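# Set up servo press per work order, verify on master spring

## Task

Act as the cell's operator, assuming the press control still holds whatever the previous shift left unchecked: configure the press to match the work order (reference image), then prove that setup by pressing the press's master spring. Afterwards return the master spring to its stand. At the end the machine and the gauge must both be idle, with no standing alarm and the guard down (shut).

## Robot and tools

Robot: two Doosan arms, left_arm and right_arm, each with a two-finger gripper. Bases in scene frame: left_arm (+0.070, +0.578, +0.010) m, right_arm (+0.001, -0.437, +0.010) m. Scene frame: origin at table-top height midway between the arms, +z up, +x out over the table, left_arm on the +y side. Reported end_effector_position (m) is the point between closed finger pads; fingers point along the gripper's +z and close along its y. left_arm's fingers can fold: grip only with the outer quarter of the pads and never push fingertips into a surface unless fully closed. right_arm's fingers are rigid.

execute_actions: {"actions": [...], "cameras": [...]}. Each action may hold "rows", "steps", "until" and device commands ("machine", "gauge"). A row is 18 numbers in [-1, 1]: left dx, dy, dz, rx, ry, rz, gripper position, force_limit, speed, then the same nine for right. dx..rz are an offset (not a pose) from that arm's Hand target as it stood when the action began, in that Hand target's own axes; 1.0 = 0.6 m or 180 degrees; rx, ry, rz form one rotation vector. Every row in an action counts from the same start, and each new action or call starts from the new Hand target, so repeating an offset moves further. Each row lasts one control step (1/30 s); up to 15 rows; "steps" 1 to 450 (default 15), at least one per row; after the last row the arm keeps heading to that row's target. Ramp offsets gradually (about 0.01 per row) for gentle motion. To leave a gripper unchanged, resend its last position, force_limit and speed (0 is a real command). Gripper position: +1 open (140 mm), pads meet near -0.8, -1 closes until blocked; force_limit and speed both start at +1 and a faster close grips harder. After closing, check object_status = 2 (0 moving, 1 stopped opening, 2 stopped closing, 3 reached position or pads met).

"until" stops an action when all given conditions on machine or gauge fields hold, e.g. {"machine": {"state": "idle"}}, numbers need a comparison like [">", 3]; {"all": {"status": "ended"}} waits until nothing reads moving. It does not stop the arms.

move: {"target": one 18-number row or up to 15 rows, "speed": m/s 0.002 to 2 (default 0.25), "blend": m, "stop_force": N 10 to 80, "zero", "blocking", "cameras"}. Offsets again count from the Hand targets, all rows from the same start. Straight paths, no obstacle avoidance, max 10 s. The result adds a "move:" line (done, off_target, held, fault ...). Use stop_force only with slow moves and leave it out when backing off a contact. Until a move's end is shown, only wait or stop are allowed before rows or moves. wait: {"seconds": 0 to 10}. stop: brakes a running move. zoom_image: {"camera", "region": [x0, y0, x1, y1]}, at most 504x504 px. Cameras: cam_high, cam_low, cam_nest, cam_left_wrist, cam_right_wrist (672x504). show_instructions shows the work order image; finished_scene {"scene": n} ends the scene.

machine commands: guard "shut"/"open" (starts shut); clamp "clamp"/"open" (starts clamp); page "setup"/"readings"/"curve"; writing a register needs register, value (-12000 to 12000, register's unit) and write:true in one object; keys cycle_start, feed_hold, reset, home, touch, tare (all true). A list of up to 8 objects runs in sequence (2.1 s after guard, 1.8 s after clamp). Heights are mm above the nest plane, forces N. Check setup registers (program, ram_zero, seat_force, force_max, join/end windows, cell_gain, cell_zero, program_revision, stored programs) against the work order; program 9001 presses the master spring by 5 mm. cycle_start needs guard shut, a piece clamped in the nest, ram at rest, a stored program, no alarm. touch lowers the ram at 12 mm/s to 40 N and reports touch_z; tare zeroes the load cell with ram at rest. Results show state (idle, running, held, done, alarm, busy), guard_state, clamp_state, entry (how the last entry or key was taken or why refused), alarm, and the chosen page's fields; readings gives force, touch_z, join_f, peak_f, end_z, ok, pos_z, cycles. reset clears an alarm, home lifts the ram. gauge: {"measure": true}; readings count rises about 12 s later; it needs one round piece alone, flat and still under the lens, nothing else nearby.

Avoid: holding anything over the nest or blocking the guard (cabinet fault, alarm); the ram hitting something at rapid (crash); arms colliding or gripping each other; pressing past firm contact (144 N or joint torque limits cause 10 s fault stops); dropping parts or knocking anything off the table; long stretched-out holds that overheat motors. Finish with guard shut, machine and gauge idle, no alarm, master spring on its stand.

Each tool is called after "Emit:" as name(argument=value, ...), one argument or row to a line, values as JSON.

Reference images:

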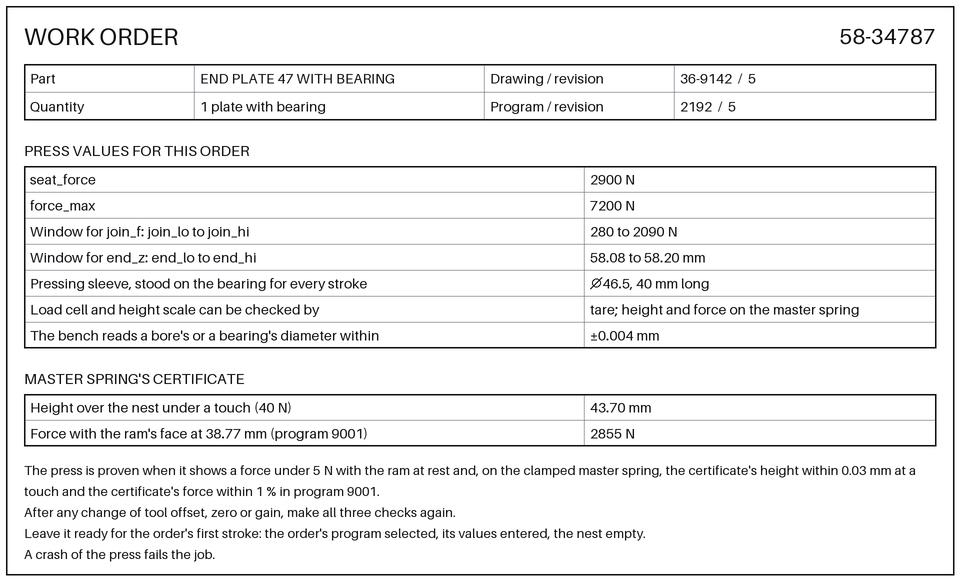

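## Session

Emit:
execute_actions(
  actions=[],
)

Scene clock: 0.00 s.
left_arm: end_effector_position=(+0.5129, +0.7054, +0.1357) position_measured=3 object_status=3 end_effector_quat_wxyz=(-0.036, +0.910, -0.393, +0.123) | right_arm: end_effector_position=(+0.3320, -0.6678, +0.3301) position_measured=3 object_status=3 end_effector_quat_wxyz=(+0.033, +0.987, +0.153, -0.036)
Joint positions: left_arm=[0.285 -0.12 2.302 -0.15 0.728 2.763] | right_arm=[-0.626 -0.234 1.994 -0.099 1.389 0.668]
Joint velocities: within noise
Joint torques (N m): no reading
External joint torques (N m): no reading
Flange force (N): no reading
Hand target: left_arm +0.5129, +0.7054, +0.1357; -0.036, +0.910, -0.393, +0.123 | right_arm +0.3320, -0.6678, +0.3301; +0.033, +0.987, +0.153, -0.036
Tool commands: left_gripper/position=+1.0 left_gripper/force_limit=+1.0 left_gripper/speed=+1.0 right_gripper/position=+1.0 right_gripper/force_limit=+1.0 right_gripper/speed=+1.0
machine.setup: program=+4839 ram_zero=+163.024 seat_force=+2900 force_max=+6300 join_lo=+0 join_hi=+12000 end_lo=+56.500 end_hi=+65.500 cell_gain=+1.052 cell_zero=-99 program_revision=+2 program_top=+59.500 stored1_number=+2192 stored1_revision=+5 stored2_number=+4839 stored2_revision=+2 stored3_number=+3239 stored3_revision=+6 stored4_number=+6660 stored4_revision=+3 stored5_number=+9001 stored5_revision=+1
machine: state=idle guard_state=shut clamp_state=closed_empty guard_answer=taken clamp_answer=taken page=setup entry=no_entry entries=0 alarm=no_alarm queue=idle queue_left=0
gauge: message=nothing_yet readings=0 no_1=0.000 no_2=0.000 no_3=0.000 no_4=0.000 no_5=0.000
camera_calibration:
cam_left_wrist: T_world_to_cam=[[-0.709532, -0.685874, -0.16168, 0.8792], [-0.704499, 0.695537, 0.141101, -0.148347], [0.0156769, 0.214019, -0.976704, 0.115976], [0, 0, 0, 1]] pos_world=[0.517492, 0.681381, 0.276355]
cam_right_wrist: T_world_to_cam=[[0.329217, -0.942803, 0.0523308, -0.747469], [-0.869423, -0.281038, 0.406352, -0.0282967], [-0.368403, -0.179275, -0.912217, 0.444506], [0, 0, 0, 1]] pos_world=[0.385235, -0.63298, 0.4561]

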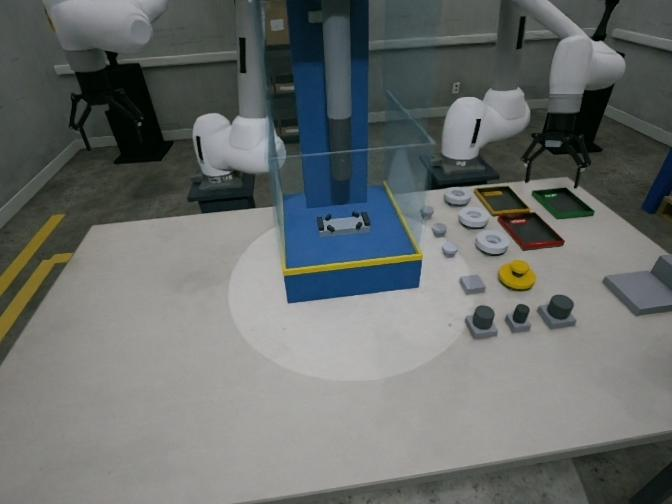

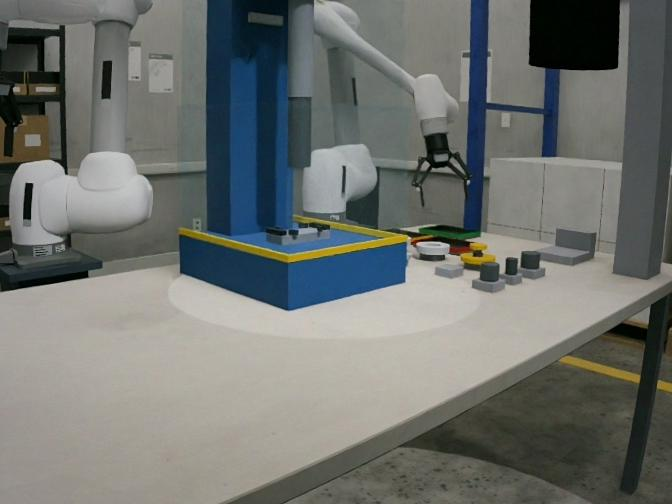

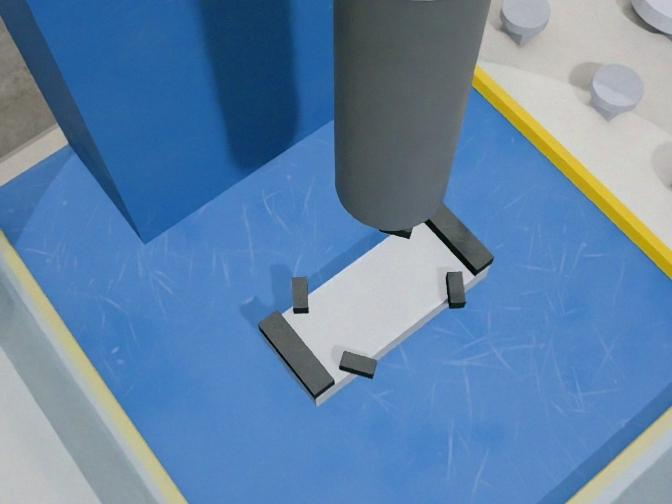

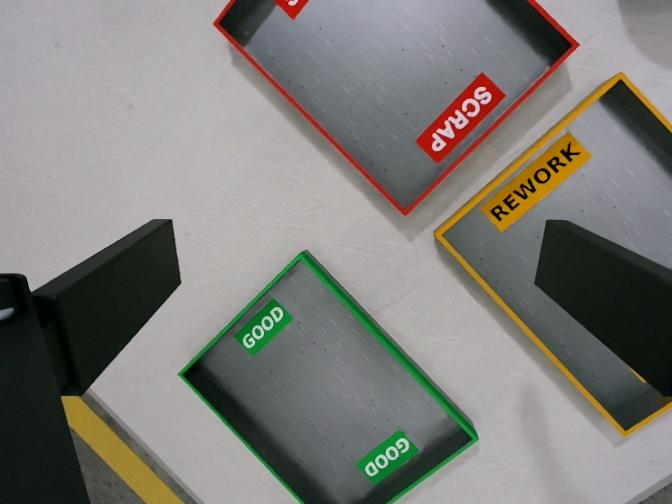

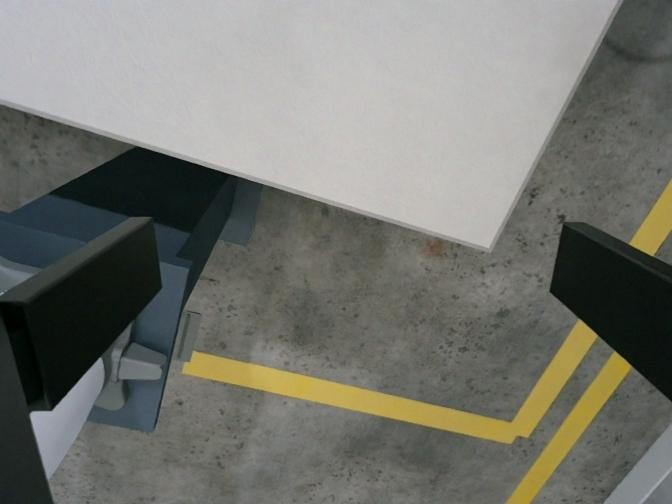

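Emit:
execute_actions(
  actions=[
    {"machine":[{"tare":true},{"register":"seat_force","value":2900,"write":true},{"register":"force_max","value":7200,"write":true},{"register":"join_lo","value":280,"write":true},{"register":"join_hi","value":2090,"write":true},{"register":"end_lo","value":58.08,"write":true},{"register":"end_hi","value":58.2,"write":true}],"steps":15},
    {"machine":[{"guard":"open"},{"clamp":"open"}],"steps":150},
  ],
  cameras=["all"],
)

Emit:
zoom_image(
  camera="cam_high",
  region=[410, 170, 610, 350],
)

Emit:
zoom_image(
  camera="cam_low",
  region=[400, 210, 600, 310],
)

Emit:
zoom_image(
  camera="cam_nest",
  region=[200, 160, 540, 420],
)

Scene clock: 6.33 s.
left_arm: end_effector_position=(+0.5129, +0.7054, +0.1357) position_measured=3 object_status=3 end_effector_quat_wxyz=(-0.036, +0.910, -0.393, +0.123) | right_arm: end_effector_position=(+0.3320, -0.6678, +0.3301) position_measured=3 object_status=3 end_effector_quat_wxyz=(+0.033, +0.987, +0.153, -0.036)
Joint positions: left_arm=[0.285 -0.12 2.302 -0.15 0.728 2.763] | right_arm=[-0.626 -0.234 1.994 -0.099 1.389 0.668]
Joint torques (N m): left_arm=[2.14 -25.56 -34.53 3.45 -0.64 -0.21] | right_arm=[0.12 -18.88 -40.66 3.99 0.19 -0.49]
External joint torques (N m): left_arm=[-2.22 3.18 -1 -0.13 -0.01 0.2] | right_arm=[-0.2 2.63 -0.06 -0.03 -0.22 0.49]
External joint torques at the end of the 1st action: left_arm=[-2.71 3.26 -1.22 -0.09 -0.02 0.18] | right_arm=[-0.34 1.86 -0.01 -0.01 -0.22 0.48]
Flange force (N): left_arm=[6.4 -3.7 5.0] | right_arm=[3.8 3.1 1.2]
Flange force at the end of the 1st action (N): left_arm=[7.8 -3.5 5.1] | right_arm=[2.6 2.3 1.0]
Hand target: left_arm +0.5129, +0.7054, +0.1357; -0.036, +0.910, -0.393, +0.123 | right_arm +0.3320, -0.6678, +0.3301; +0.033, +0.987, +0.153, -0.036
Tool commands: left_gripper/position=+1.0 left_gripper/force_limit=+1.0 left_gripper/speed=+1.0 right_gripper/position=+1.0 right_gripper/force_limit=+1.0 right_gripper/speed=+1.0
machine.setup: program=+4839 ram_zero=+163.024 seat_force=+2900 force_max=+7200 join_lo=+0 join_hi=+12000 end_lo=+56.500 end_hi=+65.500 cell_gain=+1.052 cell_zero=-99 program_revision=+2 program_top=+59.500 stored1_number=+2192 stored1_revision=+5 stored2_number=+4839 stored2_revision=+2 stored3_number=+3239 stored3_revision=+6 stored4_number=+6660 stored4_revision=+3 stored5_number=+9001 stored5_revision=+1
machine: state=idle guard_state=open clamp_state=open guard_answer=taken clamp_answer=taken page=setup entry=taken entries=3 alarm=no_alarm queue=done queue_left=0
gauge: message=nothing_yet readings=0 no_1=0.000 no_2=0.000 no_3=0.000 no_4=0.000 no_5=0.000
camera_calibration:
cam_left_wrist: T_world_to_cam=[[-0.709532, -0.685874, -0.16168, 0.8792], [-0.704499, 0.695537, 0.141101, -0.148347], [0.0156769, 0.214019, -0.976704, 0.115976], [0, 0, 0, 1]] pos_world=[0.517492, 0.681381, 0.276355]
cam_right_wrist: T_world_to_cam=[[0.329217, -0.942803, 0.0523308, -0.747469], [-0.869423, -0.281038, 0.406352, -0.0282967], [-0.368403, -0.179275, -0.912217, 0.444506], [0, 0, 0, 1]] pos_world=[0.385235, -0.63298, 0.4561]

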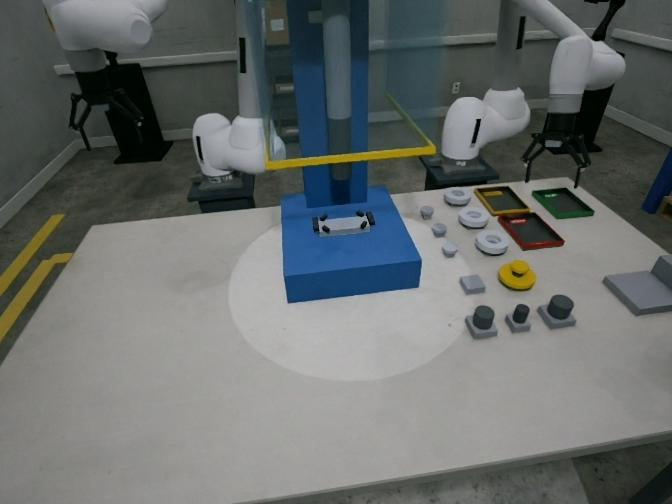

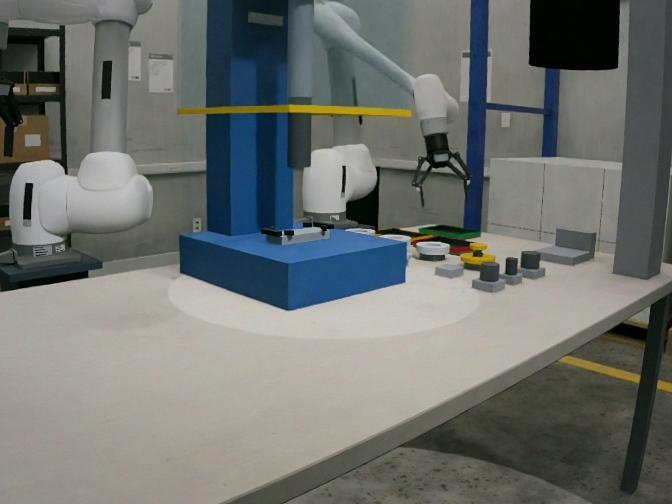

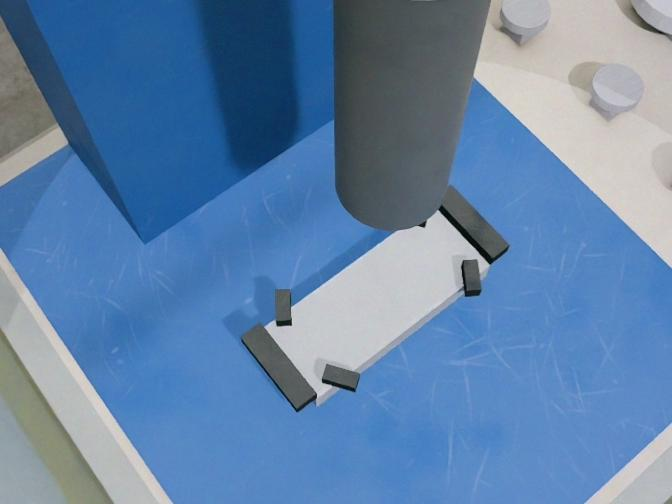

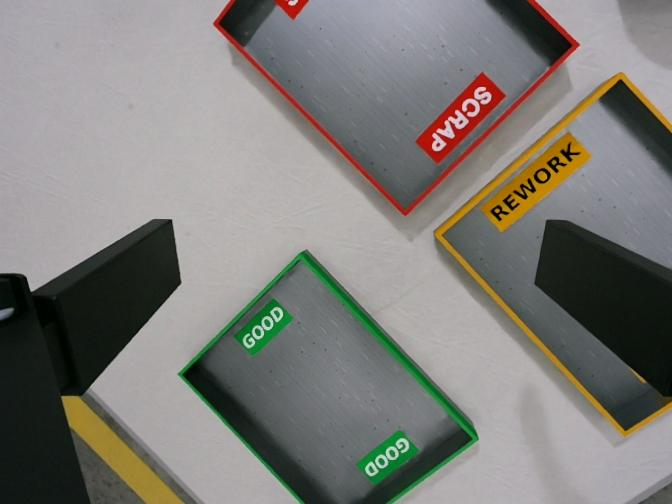

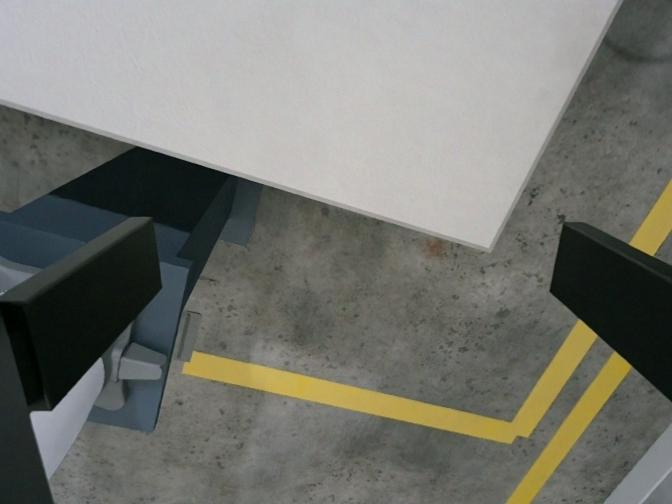

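Scaled by 2.520.

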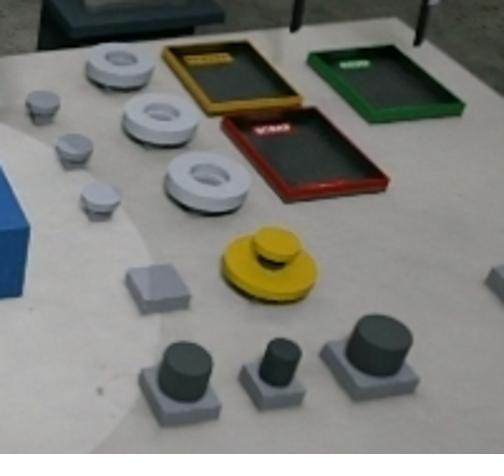

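Scaled by 2.520.

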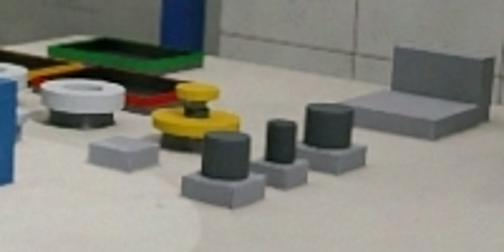

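Scaled by 1.482.

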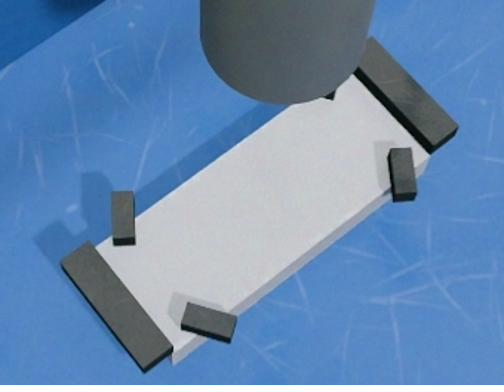

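Emit:
move(
  target=[0.2665,-0.1177,-0.1225,-0.066,0.2417,0.006,1,-1,-1,0,0,0,0,0,0,1,1,1],
)

Emit:
execute_actions(
  actions=[
    {"machine":[{"tare":true},{"register":"force_max","value":7200,"write":true},{"register":"join_lo","value":280,"write":true},{"register":"join_hi","value":2090,"write":true},{"register":"end_lo","value":58.08,"write":true},{"register":"end_hi","value":58.2,"write":true},{"page":"setup","register":"program","value":9001,"write":true}],"steps":400,"until":{"machine":{"queue":"done"}}},
  ],
  cameras=["all"],
)

Scene clock: 11.33 s.
left_arm: end_effector_position=(+0.6499, +0.6405, +0.2495) position_measured=3 object_status=3 end_effector_quat_wxyz=(+0.203, +0.795, -0.397, +0.410) | right_arm: end_effector_position=(+0.3320, -0.6678, +0.3301) position_measured=3 object_status=3 end_effector_quat_wxyz=(+0.033, +0.987, +0.153, -0.036)
Joint positions: left_arm=[0.528 0.088 2.131 -1.111 1.123 3.646] | right_arm=[-0.626 -0.234 1.994 -0.099 1.389 0.668]
Joint torques (N m): left_arm=[2.26 -44.01 -31.27 0.06 1.09 -0.15] | right_arm=[0.33 -18.66 -40.75 4 0.15 -0.48]
External joint torques (N m): left_arm=[-2.43 3.06 -0.95 -0.3 -0.01 0.15] | right_arm=[-0.22 2.09 0 -0.03 -0.18 0.49]
Flange force (N): left_arm=[0.5 -5.6 6.2] | right_arm=[3.1 2.4 1.0]
Hand target: left_arm +0.6499, +0.6405, +0.2495; +0.203, +0.795, -0.397, +0.410 | right_arm +0.3320, -0.6678, +0.3301; +0.033, +0.987, +0.153, -0.036
Off the commanded pose: left_arm 0.000 m, 0 deg | right_arm 0.000 m, 0 deg.
machine.setup: program=+4839 ram_zero=+163.024 seat_force=+2900 force_max=+7200 join_lo=+0 join_hi=+12000 end_lo=+56.500 end_hi=+65.500 cell_gain=+1.052 cell_zero=-99 program_revision=+2 program_top=+59.500 stored1_number=+2192 stored1_revision=+5 stored2_number=+4839 stored2_revision=+2 stored3_number=+3239 stored3_revision=+6 stored4_number=+6660 stored4_revision=+3 stored5_number=+9001 stored5_revision=+1
machine: state=idle guard_state=open clamp_state=open guard_answer=taken clamp_answer=taken page=setup entry=taken entries=3 alarm=no_alarm queue=done queue_left=0
gauge: message=nothing_yet readings=0 no_1=0.000 no_2=0.000 no_3=0.000 no_4=0.000 no_5=0.000
move: done
camera_calibration:
cam_left_wrist: T_world_to_cam=[[-0.799974, -0.600017, -0.00463665, 0.914827], [-0.490155, 0.657918, -0.571745, 0.040017], [0.346107, -0.455109, -0.820418, 0.413719], [0, 0, 0, 1]] pos_world=[0.608262, 0.710871, 0.366544]
cam_right_wrist: T_world_to_cam=[[0.329217, -0.942803, 0.0523308, -0.747469], [-0.869423, -0.281038, 0.406352, -0.0282967], [-0.368403, -0.179275, -0.912217, 0.444506], [0, 0, 0, 1]] pos_world=[0.385235, -0.63298, 0.4561]

Scene clock: 12.97 s.
left_arm: end_effector_position=(+0.6499, +0.6405, +0.2495) position_measured=3 object_status=3 end_effector_quat_wxyz=(+0.203, +0.795, -0.397, +0.410) | right_arm: end_effector_position=(+0.3320, -0.6678, +0.3301) position_measured=3 object_status=3 end_effector_quat_wxyz=(+0.033, +0.987, +0.153, -0.036)
Joint positions: left_arm=[0.528 0.088 2.131 -1.111 1.123 3.646] | right_arm=[-0.626 -0.234 1.994 -0.099 1.389 0.668]
Joint torques (N m): left_arm=[2.64 -44.49 -31.35 -0.12 1.08 -0.21] | right_arm=[0.44 -18.91 -40.76 3.98 0.19 -0.49]
External joint torques (N m): left_arm=[-2.91 3.49 -0.9 -0.13 0.01 0.21] | right_arm=[-0.52 2.24 -0.04 -0.02 -0.22 0.49]
Flange force (N): left_arm=[0.5 -6.1 7.1] | right_arm=[2.7 3.1 1.1]
Hand target: left_arm +0.6499, +0.6405, +0.2495; +0.203, +0.795, -0.397, +0.410 | right_arm +0.3320, -0.6678, +0.3301; +0.033, +0.987, +0.153, -0.036
Tool commands: left_gripper/position=+1.0 left_gripper/force_limit=-1.0 left_gripper/speed=-1.0 right_gripper/position=+1.0 right_gripper/force_limit=+1.0 right_gripper/speed=+1.0
Off the commanded pose: left_arm 0.000 m, 0 deg | right_arm 0.000 m, 0 deg.
machine.setup: program=+9001 ram_zero=+163.024 seat_force=+2900 force_max=+7200 join_lo=+280 join_hi=+2090 end_lo=+58.080 end_hi=+58.200 cell_gain=+1.052 cell_zero=-99 program_revision=+1 program_top=+38.770 stored1_number=+2192 stored1_revision=+5 stored2_number=+4839 stored2_revision=+2 stored3_number=+3239 stored3_revision=+6 stored4_number=+6660 stored4_revision=+3 stored5_number=+9001 stored5_revision=+1
machine: state=idle guard_state=open clamp_state=open guard_answer=taken clamp_answer=taken page=setup entry=taken entries=10 alarm=no_alarm queue=done queue_left=0
gauge: message=nothing_yet readings=0 no_1=0.000 no_2=0.000 no_3=0.000 no_4=0.000 no_5=0.000
camera_calibration:
cam_left_wrist: T_world_to_cam=[[-0.800022, -0.599954, -0.00452126, 0.914829], [-0.49015, 0.65791, -0.571759, 0.0399019], [0.346004, -0.455204, -0.820409, 0.41381], [0, 0, 0, 1]] pos_world=[0.608261, 0.710971, 0.366444]
cam_right_wrist: T_world_to_cam=[[0.329217, -0.942803, 0.0523308, -0.747469], [-0.869423, -0.281038, 0.406352, -0.0282967], [-0.368403, -0.179275, -0.912217, 0.444506], [0, 0, 0, 1]] pos_world=[0.385235, -0.63298, 0.4561]

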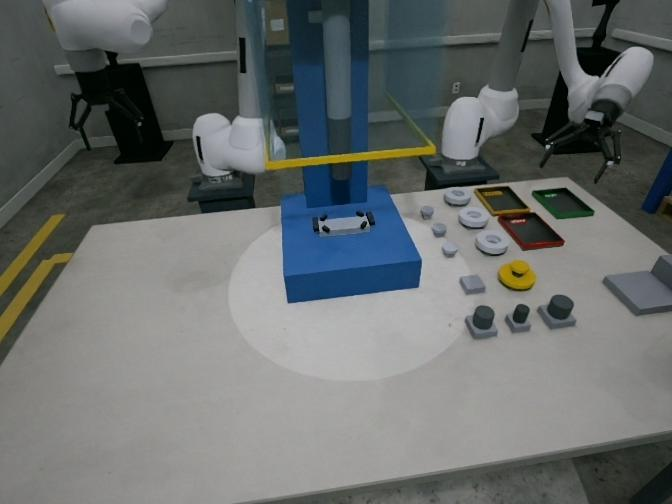

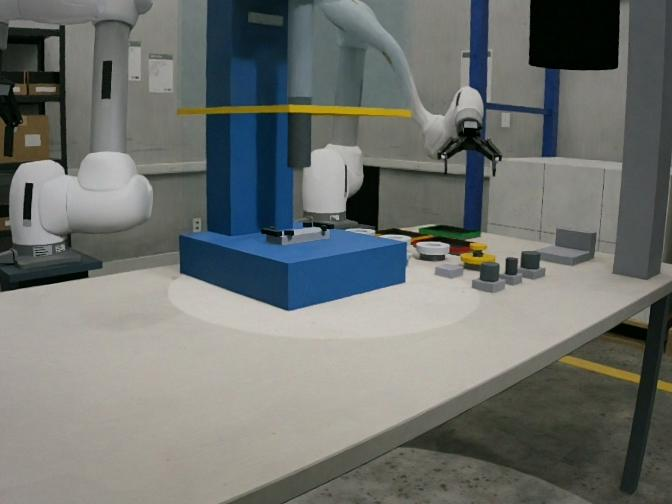

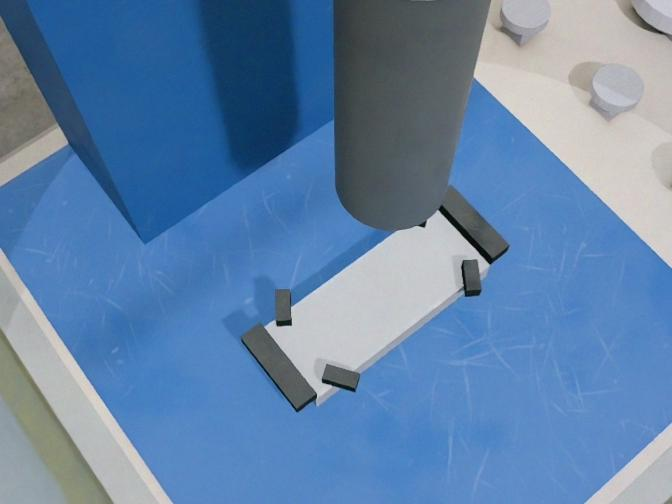

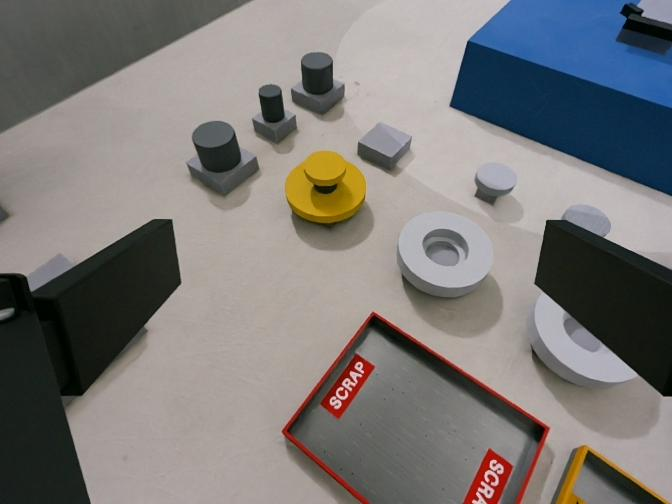

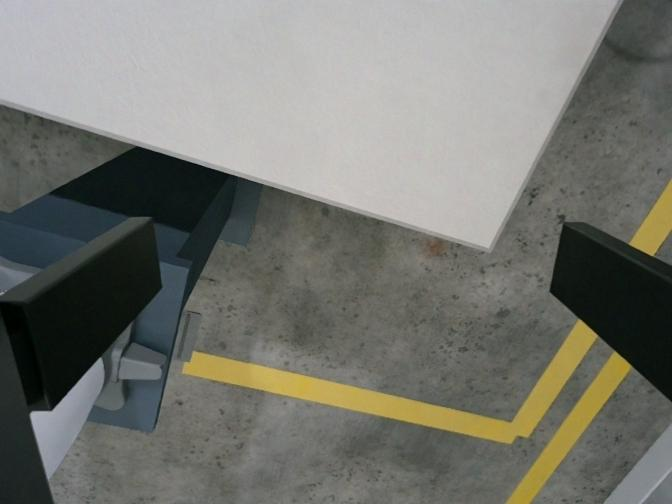

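Emit:
move(
  target=[-0.0133,-0.0332,0.2672,0,0,0,0.17,-1,-0.5,0,0,0,0,0,0,1,1,1],
  cameras=["cam_left_wrist","cam_high","cam_low"],
)

Emit:
execute_actions(
  actions=[
    {"machine":{"page":"readings"},"steps":10},
  ],
)

Scene clock: 14.73 s.
left_arm: end_effector_position=(+0.7418, +0.5521, +0.1501) position_measured=108 object_status=0 end_effector_quat_wxyz=(+0.203, +0.795, -0.397, +0.410) | right_arm: end_effector_position=(+0.3320, -0.6678, +0.3301) position_measured=3 object_status=3 end_effector_quat_wxyz=(+0.033, +0.987, +0.153, -0.036)
Joint positions: left_arm=[0.302 0.276 2.135 -1.342 0.901 3.79] | right_arm=[-0.626 -0.234 1.994 -0.099 1.389 0.668]
Joint torques (N m): left_arm=[2.23 -57.59 -25.63 -0.62 1.43 -0.22] | right_arm=[0.23 -18.77 -40.88 3.98 0.17 -0.43]
External joint torques (N m): left_arm=[-2.34 2.95 -0.78 -0.15 -0.04 0.22] | right_arm=[-0.21 1.77 0.03 -0.01 -0.19 0.43]
Flange force (N): left_arm=[-0.4 -3.2 7.2] | right_arm=[2.6 2.0 1.0]
Hand target: left_arm +0.7418, +0.5520, +0.1500; +0.203, +0.795, -0.397, +0.410 | right_arm +0.3320, -0.6678, +0.3301; +0.033, +0.987, +0.153, -0.036
Off the commanded pose: left_arm 0.000 m, 0 deg | right_arm 0.000 m, 0 deg.
machine.setup: program=+9001 ram_zero=+163.024 seat_force=+2900 force_max=+7200 join_lo=+280 join_hi=+2090 end_lo=+58.080 end_hi=+58.200 cell_gain=+1.052 cell_zero=-99 program_revision=+1 program_top=+38.770 stored1_number=+2192 stored1_revision=+5 stored2_number=+4839 stored2_revision=+2 stored3_number=+3239 stored3_revision=+6 stored4_number=+6660 stored4_revision=+3 stored5_number=+9001 stored5_revision=+1
machine: state=idle guard_state=open clamp_state=open guard_answer=taken clamp_answer=taken page=setup entry=taken entries=10 alarm=no_alarm queue=done queue_left=0
gauge: message=nothing_yet readings=0 no_1=0.000 no_2=0.000 no_3=0.000 no_4=0.000 no_5=0.000
move: done
camera_calibration:
cam_left_wrist: T_world_to_cam=[[-0.800013, -0.599964, -0.00468188, 0.934909], [-0.490091, 0.657966, -0.571745, 0.0861931], [0.346107, -0.455109, -0.820418, 0.260094], [0, 0, 0, 1]] pos_world=[0.700162, 0.622571, 0.267044]
Images, in order (width x height): cam_high 672x504, cam_low 672x504, cam_left_wrist 672x504.

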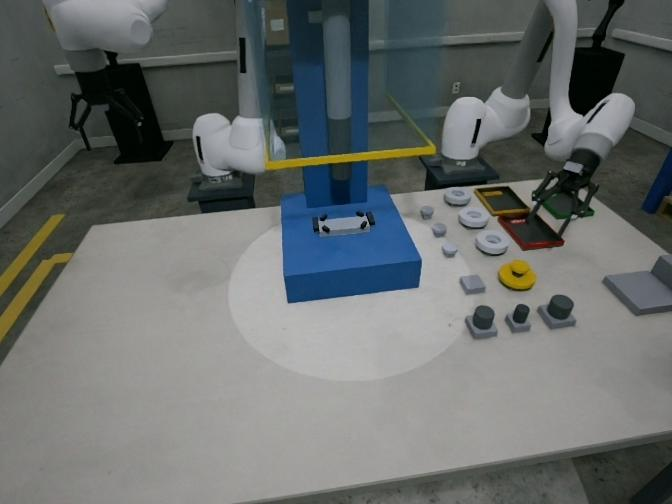

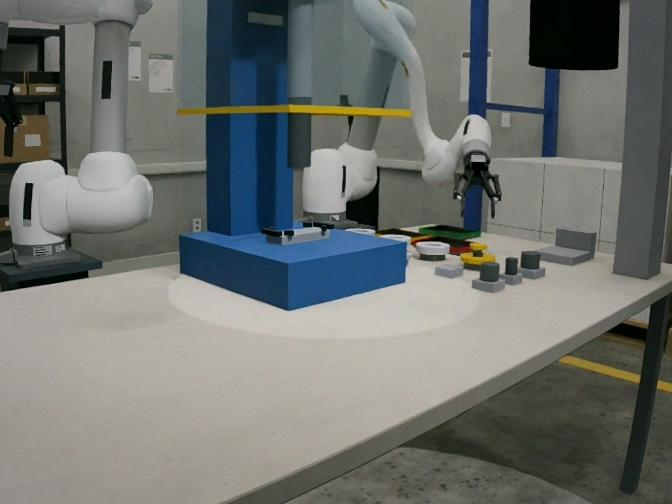

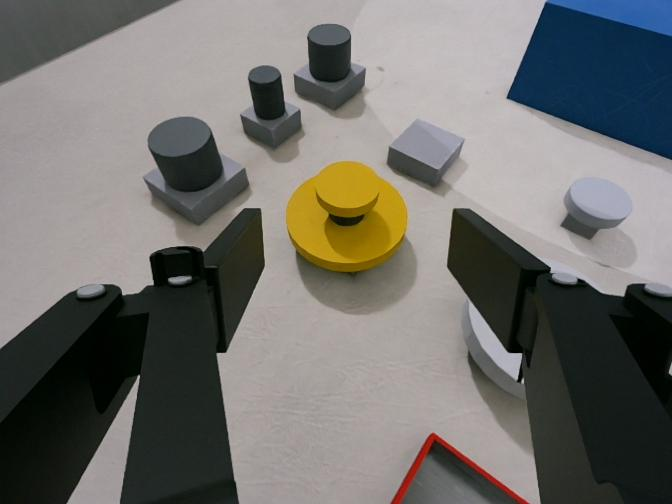

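Scene clock: 15.27 s.
left_arm: end_effector_position=(+0.7418, +0.5520, +0.1500) position_measured=108 object_status=3 end_effector_quat_wxyz=(+0.203, +0.795, -0.397, +0.410) | right_arm: end_effector_position=(+0.3320, -0.6678, +0.3301) position_measured=3 object_status=3 end_effector_quat_wxyz=(+0.033, +0.987, +0.153, -0.036)
Joint positions: left_arm=[0.302 0.276 2.135 -1.342 0.901 3.79] | right_arm=[-0.626 -0.234 1.994 -0.099 1.389 0.668]
Joint torques (N m): left_arm=[2.4 -57.99 -25.47 -0.62 1.4 -0.21] | right_arm=[0.09 -18.66 -40.83 3.99 0.18 -0.43]
External joint torques (N m): left_arm=[-2.59 3.23 -1.03 -0.18 -0.01 0.2] | right_arm=[-0.14 2.01 0 -0.02 -0.21 0.43]
Flange force (N): left_arm=[-0.2 -3.9 7.9] | right_arm=[3.0 2.2 1.0]
Hand target: left_arm +0.7418, +0.5520, +0.1500; +0.203, +0.795, -0.397, +0.410 | right_arm +0.3320, -0.6678, +0.3301; +0.033, +0.987, +0.153, -0.036
Tool commands: left_gripper/position=+0.17 left_gripper/force_limit=-1.0 left_gripper/speed=-0.5 right_gripper/position=+1.0 right_gripper/force_limit=+1.0 right_gripper/speed=+1.0
Off the commanded pose: left_arm 0.000 m, 0 deg | right_arm 0.000 m, 0 deg.
machine.readings: force=+0 touch_z=+0.000 join_f=+0 peak_f=+0 end_z=+0.000 ok=+0 pos_z=+156.976 cycles=+0
machine: state=idle guard_state=open clamp_state=open guard_answer=taken clamp_answer=taken page=readings entry=taken entries=10 alarm=no_alarm queue=done queue_left=0
gauge: message=nothing_yet readings=0 no_1=0.000 no_2=0.000 no_3=0.000 no_4=0.000 no_5=0.000
camera_calibration:
cam_left_wrist: T_world_to_cam=[[-0.800001, -0.599981, -0.00457071, 0.934821], [-0.490172, 0.65794, -0.571705, 0.0862638], [0.346019, -0.455124, -0.820447, 0.260046], [0, 0, 0, 1]] pos_world=[0.700161, 0.622471, 0.266944]
cam_right_wrist: T_world_to_cam=[[0.329217, -0.942803, 0.0523308, -0.747469], [-0.869423, -0.281038, 0.406352, -0.0282967], [-0.368403, -0.179275, -0.912217, 0.444506], [0, 0, 0, 1]] pos_world=[0.385235, -0.63298, 0.4561]

Emit:
move(
  target=[0,-0.005,0.195,0,0,0,0.17,-1,-0.5,0,0,0,0,0,0,1,1,1],
  cameras=["cam_left_wrist","cam_high","cam_low"],
  speed=0.1,
)

Emit:
zoom_image(
  camera="cam_low",
  region=[420, 190, 540, 300],
)

Emit:
zoom_image(
  camera="cam_high",
  region=[450, 200, 610, 330],
)

Scene clock: 17.53 s.
left_arm: end_effector_position=(+0.8017, +0.4779, +0.0821) position_measured=108 object_status=3 end_effector_quat_wxyz=(+0.203, +0.795, -0.397, +0.410) | right_arm: end_effector_position=(+0.3320, -0.6678, +0.3301) position_measured=3 object_status=3 end_effector_quat_wxyz=(+0.033, +0.987, +0.153, -0.036)
Joint positions: left_arm=[0.15 0.42 2.098 -1.544 0.793 3.916] | right_arm=[-0.626 -0.234 1.994 -0.099 1.389 0.668]
Joint torques (N m): left_arm=[2.73 -68.68 -21.98 -0.92 1.61 -0.2] | right_arm=[0.13 -18.66 -40.81 3.97 0.17 -0.45]
External joint torques (N m): left_arm=[-2.96 3.25 -0.76 -0.2 0 0.2] | right_arm=[-0.11 1.67 -0.03 0 -0.19 0.45]
Flange force (N): left_arm=[-0.6 -1.5 8.7] | right_arm=[2.7 1.7 0.8]
Hand target: left_arm +0.8016, +0.4779, +0.0821; +0.203, +0.795, -0.397, +0.410 | right_arm +0.3320, -0.6678, +0.3301; +0.033, +0.987, +0.153, -0.036
Off the commanded pose: left_arm 0.000 m, 0 deg | right_arm 0.000 m, 0 deg.
machine.readings: force=+0 touch_z=+0.000 join_f=+0 peak_f=+0 end_z=+0.000 ok=+0 pos_z=+156.976 cycles=+0
machine: state=idle guard_state=open clamp_state=open guard_answer=taken clamp_answer=taken page=readings entry=taken entries=10 alarm=no_alarm queue=done queue_left=0
gauge: message=nothing_yet readings=0 no_1=0.000 no_2=0.000 no_3=0.000 no_4=0.000 no_5=0.000
move: done
camera_calibration:
cam_left_wrist: T_world_to_cam=[[-0.799974, -0.600017, -0.00463665, 0.937984], [-0.490155, 0.657918, -0.571745, 0.125567], [0.346107, -0.455109, -0.820418, 0.149805], [0, 0, 0, 1]] pos_world=[0.760062, 0.548371, 0.199044]
Images, in order (width x height): cam_high 672x504, cam_low 672x504, cam_left_wrist 672x504.

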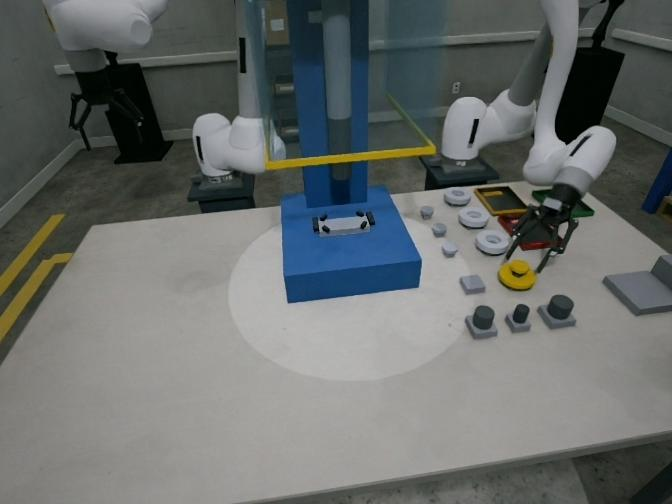

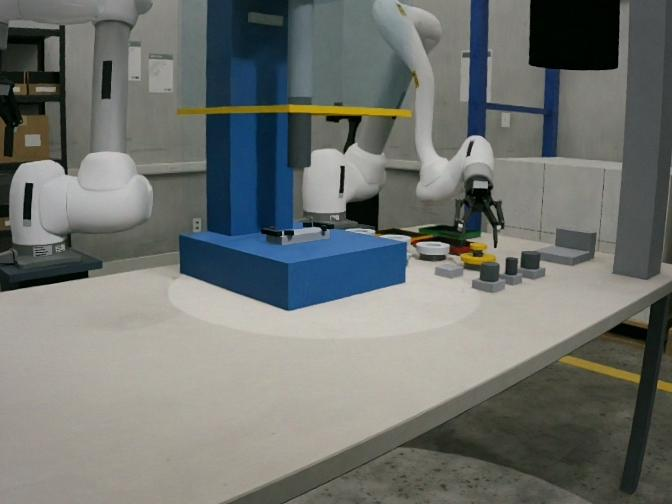

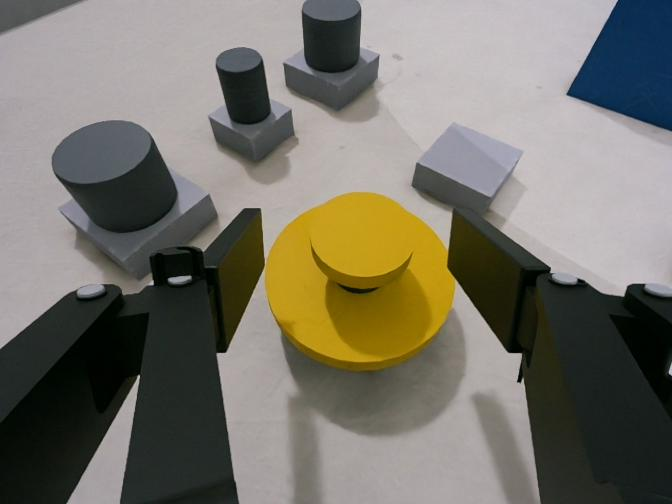

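Scaled by 4.200.

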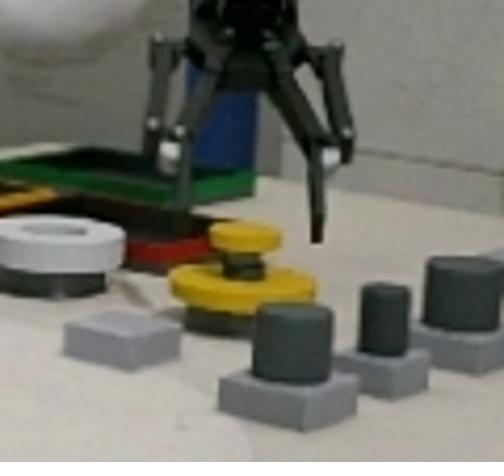

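Scaled by 3.150.

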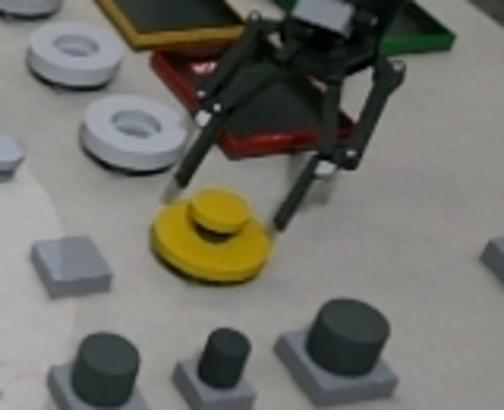

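Emit:
move(
  target=[-0.004,0,0.008,0,0,0,0.17,-1,-0.5,0,0,0,0,0,0,1,1,1],
  speed=0.05,
)

Emit:
execute_actions(
  actions=[
    {"rows":[[0,0,0,0,0,0,-1,0.3,-1,0,0,0,0,0,0,1,1,1]],"steps":90},
  ],
  cameras=["cam_left_wrist","cam_low"],
)

Scene clock: 18.70 s.
left_arm: end_effector_position=(+0.8032, +0.4759, +0.0773) position_measured=108 object_status=3 end_effector_quat_wxyz=(+0.203, +0.795, -0.397, +0.410) | right_arm: end_effector_position=(+0.3320, -0.6678, +0.3301) position_measured=3 object_status=3 end_effector_quat_wxyz=(+0.033, +0.987, +0.153, -0.036)
Joint positions: left_arm=[0.146 0.428 2.098 -1.555 0.79 3.927] | right_arm=[-0.626 -0.234 1.994 -0.099 1.389 0.668]
Joint torques (N m): left_arm=[2.29 -69.69 -21.81 -0.93 1.66 -0.19] | right_arm=[0.35 -18.76 -40.7 3.99 0.19 -0.48]
External joint torques (N m): left_arm=[-2.42 3.73 -0.55 -0.2 -0.03 0.19] | right_arm=[-0.41 2.06 -0.11 -0.02 -0.21 0.48]
Flange force (N): left_arm=[-1.7 -2.0 8.5] | right_arm=[2.7 2.7 0.9]
Hand target: left_arm +0.8032, +0.4759, +0.0773; +0.203, +0.795, -0.397, +0.410 | right_arm +0.3320, -0.6678, +0.3301; +0.033, +0.987, +0.153, -0.036
Off the commanded pose: left_arm 0.000 m, 0 deg | right_arm 0.000 m, 0 deg.
machine.readings: force=+0 touch_z=+0.000 join_f=+0 peak_f=+0 end_z=+0.000 ok=+0 pos_z=+156.976 cycles=+0
machine: state=idle guard_state=open clamp_state=open guard_answer=taken clamp_answer=taken page=readings entry=taken entries=10 alarm=no_alarm queue=done queue_left=0
gauge: message=nothing_yet readings=0 no_1=0.000 no_2=0.000 no_3=0.000 no_4=0.000 no_5=0.000
move: done
camera_calibration:
cam_left_wrist: T_world_to_cam=[[-0.800001, -0.599981, -0.00457071, 0.93795], [-0.490172, 0.65794, -0.571705, 0.124867], [0.346019, -0.455124, -0.820447, 0.144519], [0, 0, 0, 1]] pos_world=[0.761561, 0.546371, 0.194244]
cam_right_wrist: T_world_to_cam=[[0.329217, -0.942803, 0.0523308, -0.747469], [-0.869423, -0.281038, 0.406352, -0.0282967], [-0.368403, -0.179275, -0.912217, 0.444506], [0, 0, 0, 1]] pos_world=[0.385235, -0.63298, 0.4561]

Scene clock: 21.90 s.
left_arm: end_effector_position=(+0.8032, +0.4759, +0.0773) position_measured=163 object_status=2 end_effector_quat_wxyz=(+0.203, +0.795, -0.397, +0.410) | right_arm: end_effector_position=(+0.3320, -0.6678, +0.3301) position_measured=3 object_status=3 end_effector_quat_wxyz=(+0.033, +0.987, +0.153, -0.036)
Joint positions: left_arm=[0.146 0.428 2.098 -1.555 0.79 3.927] | right_arm=[-0.626 -0.234 1.994 -0.099 1.389 0.668]
Joint torques (N m): left_arm=[-0.39 -62 -19.86 -0.32 -0.02 -0.15] | right_arm=[0.56 -18.8 -40.66 4.01 0.23 -0.46]
External joint torques (N m): left_arm=[0.1 -4.03 -2.74 -0.84 1.67 0.15] | right_arm=[-0.58 2.23 -0.06 -0.05 -0.26 0.47]
Flange force (N): left_arm=[3.9 -0.4 -3.5] | right_arm=[2.6 3.2 1.2]
Hand target: left_arm +0.8032, +0.4759, +0.0773; +0.203, +0.795, -0.397, +0.410 | right_arm +0.3320, -0.6678, +0.3301; +0.033, +0.987, +0.153, -0.036
Off the commanded pose: left_arm 0.000 m, 0 deg | right_arm 0.000 m, 0 deg.
machine.readings: force=+0 touch_z=+0.000 join_f=+0 peak_f=+0 end_z=+0.000 ok=+0 pos_z=+156.976 cycles=+0
machine: state=idle guard_state=open clamp_state=open guard_answer=taken clamp_answer=taken page=readings entry=taken entries=10 alarm=no_alarm queue=done queue_left=0
gauge: message=nothing_yet readings=0 no_1=0.000 no_2=0.000 no_3=0.000 no_4=0.000 no_5=0.000
camera_calibration:
cam_left_wrist: T_world_to_cam=[[-0.800001, -0.599981, -0.00457071, 0.93795], [-0.490172, 0.65794, -0.571705, 0.124867], [0.346019, -0.455124, -0.820447, 0.144519], [0, 0, 0, 1]] pos_world=[0.761561, 0.546371, 0.194244]
Images, in order (width x height): cam_low 672x504, cam_left_wrist 672x504.

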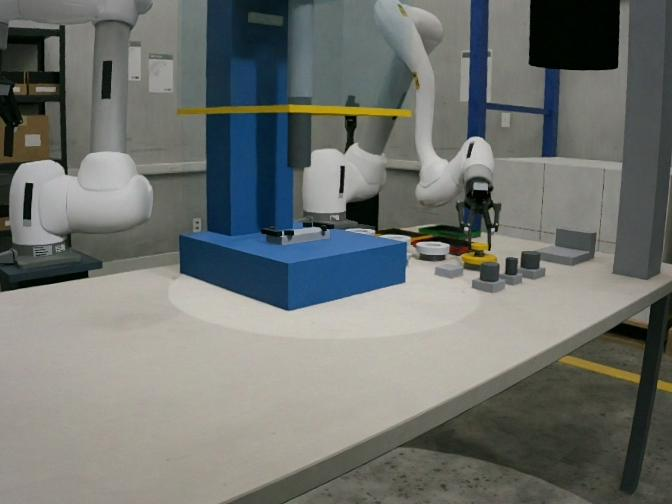

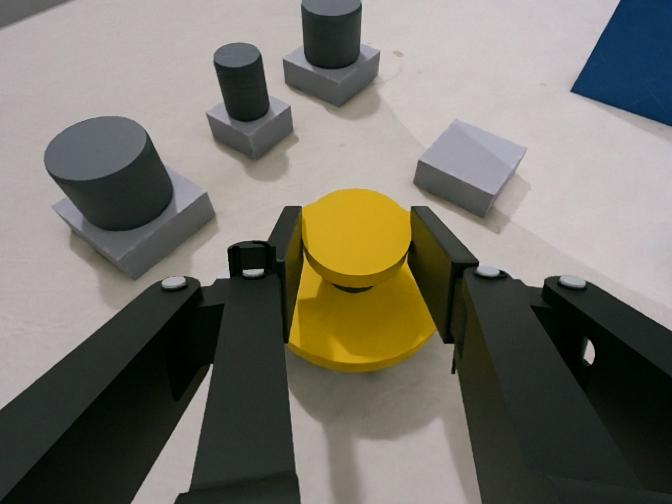

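Emit:
move(
  target=[
    [0.04,0,-0.028,0,0,0,-1,0.3,-1,0,0,0,0,0,0,1,1,1],
    [0.2635,0,-0.1846,0,0,0,-1,0.3,-1,0,0,0,0,0,0,1,1,1],
    [0.337,0.623,-0.0795,0,0,0,-1,0.3,-1,0,0,0,0,0,0,1,1,1],
  ],
  speed=[0.05,0.15,0.18],
  blend=[0,0.04,0],
  cameras=["all"],
)

Scene clock: 26.97 s.
left_arm: end_effector_position=(+0.5515, +0.1879, +0.2687) position_measured=163 object_status=2 end_effector_quat_wxyz=(+0.203, +0.795, -0.397, +0.410) | right_arm: end_effector_position=(+0.3320, -0.6678, +0.3301) position_measured=3 object_status=3 end_effector_quat_wxyz=(+0.033, +0.987, +0.153, -0.036)
Joint positions: left_arm=[-0.587 -0.166 2.329 -1.38 0.27 3.141] | right_arm=[-0.626 -0.234 1.994 -0.099 1.389 0.668]
Joint torques (N m): left_arm=[2.79 -25.51 -39.72 -0.4 -0.09 -0.22] | right_arm=[0.02 -18.92 -40.69 4.02 0.19 -0.47]
External joint torques (N m): left_arm=[-2.8 7.77 4.3 0.5 0.07 0.22] | right_arm=[-0.06 2.23 -0.08 -0.05 -0.21 0.48]
Flange force (N): left_arm=[0.0 0.0 0.0] | right_arm=[3.6 2.4 0.9]
Hand target: left_arm +0.5515, +0.1879, +0.2687; +0.203, +0.795, -0.397, +0.410 | right_arm +0.3320, -0.6678, +0.3301; +0.033, +0.987, +0.153, -0.036
Off the commanded pose: left_arm 0.000 m, 0 deg | right_arm 0.000 m, 0 deg.
machine.readings: force=+0 touch_z=+0.000 join_f=+0 peak_f=+0 end_z=+0.000 ok=+0 pos_z=+156.976 cycles=+0
machine: state=idle guard_state=open clamp_state=open guard_answer=taken clamp_answer=taken page=readings entry=taken entries=10 alarm=no_alarm queue=done queue_left=0
gauge: message=nothing_yet readings=0 no_1=0.000 no_2=0.000 no_3=0.000 no_4=0.000 no_5=0.000
move: done
camera_calibration:
cam_left_wrist: T_world_to_cam=[[-0.800001, -0.599981, -0.00457069, 0.56467], [-0.490172, 0.65794, -0.571705, 0.300402], [0.346019, -0.455124, -0.820447, 0.257569], [0, 0, 0, 1]] pos_world=[0.509861, 0.258371, 0.385644]
cam_right_wrist: T_world_to_cam=[[0.329217, -0.942803, 0.0523308, -0.747469], [-0.869423, -0.281038, 0.406352, -0.0282967], [-0.368403, -0.179275, -0.912217, 0.444506], [0, 0, 0, 1]] pos_world=[0.385235, -0.63298, 0.4561]

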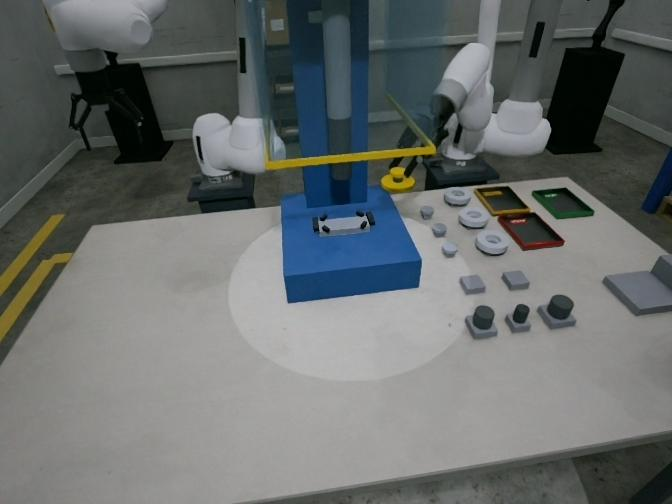

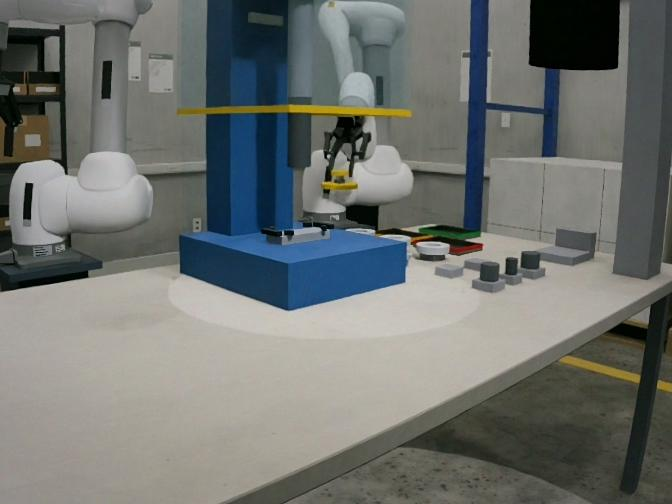

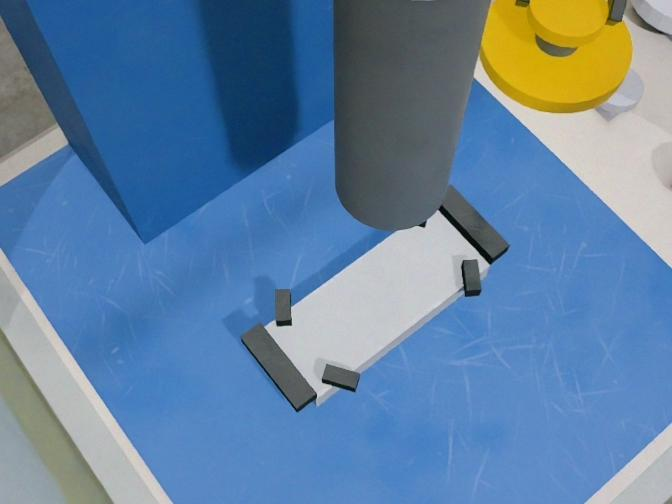

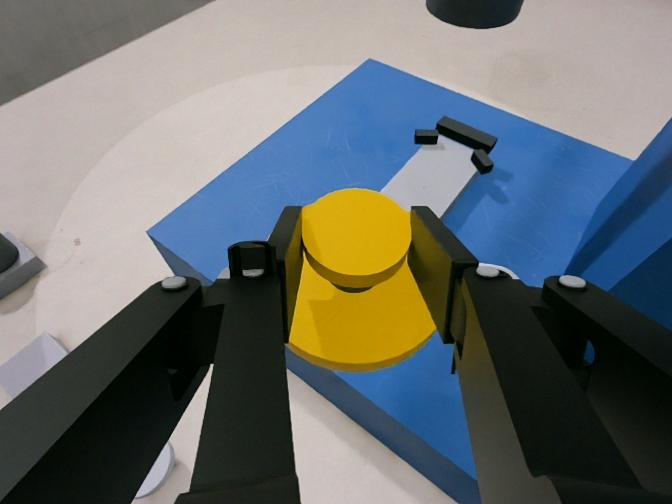

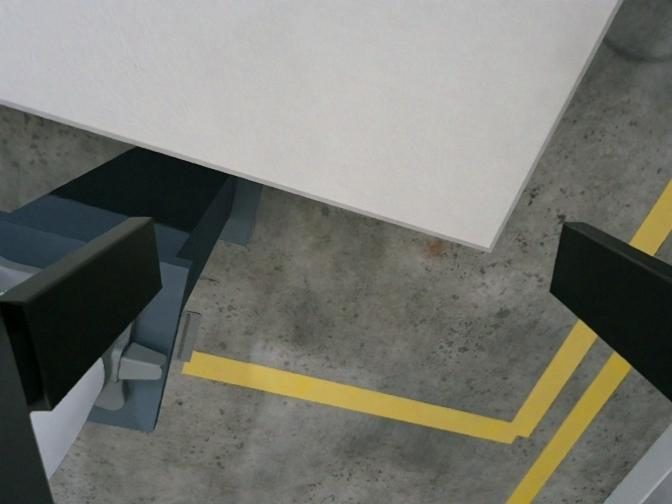

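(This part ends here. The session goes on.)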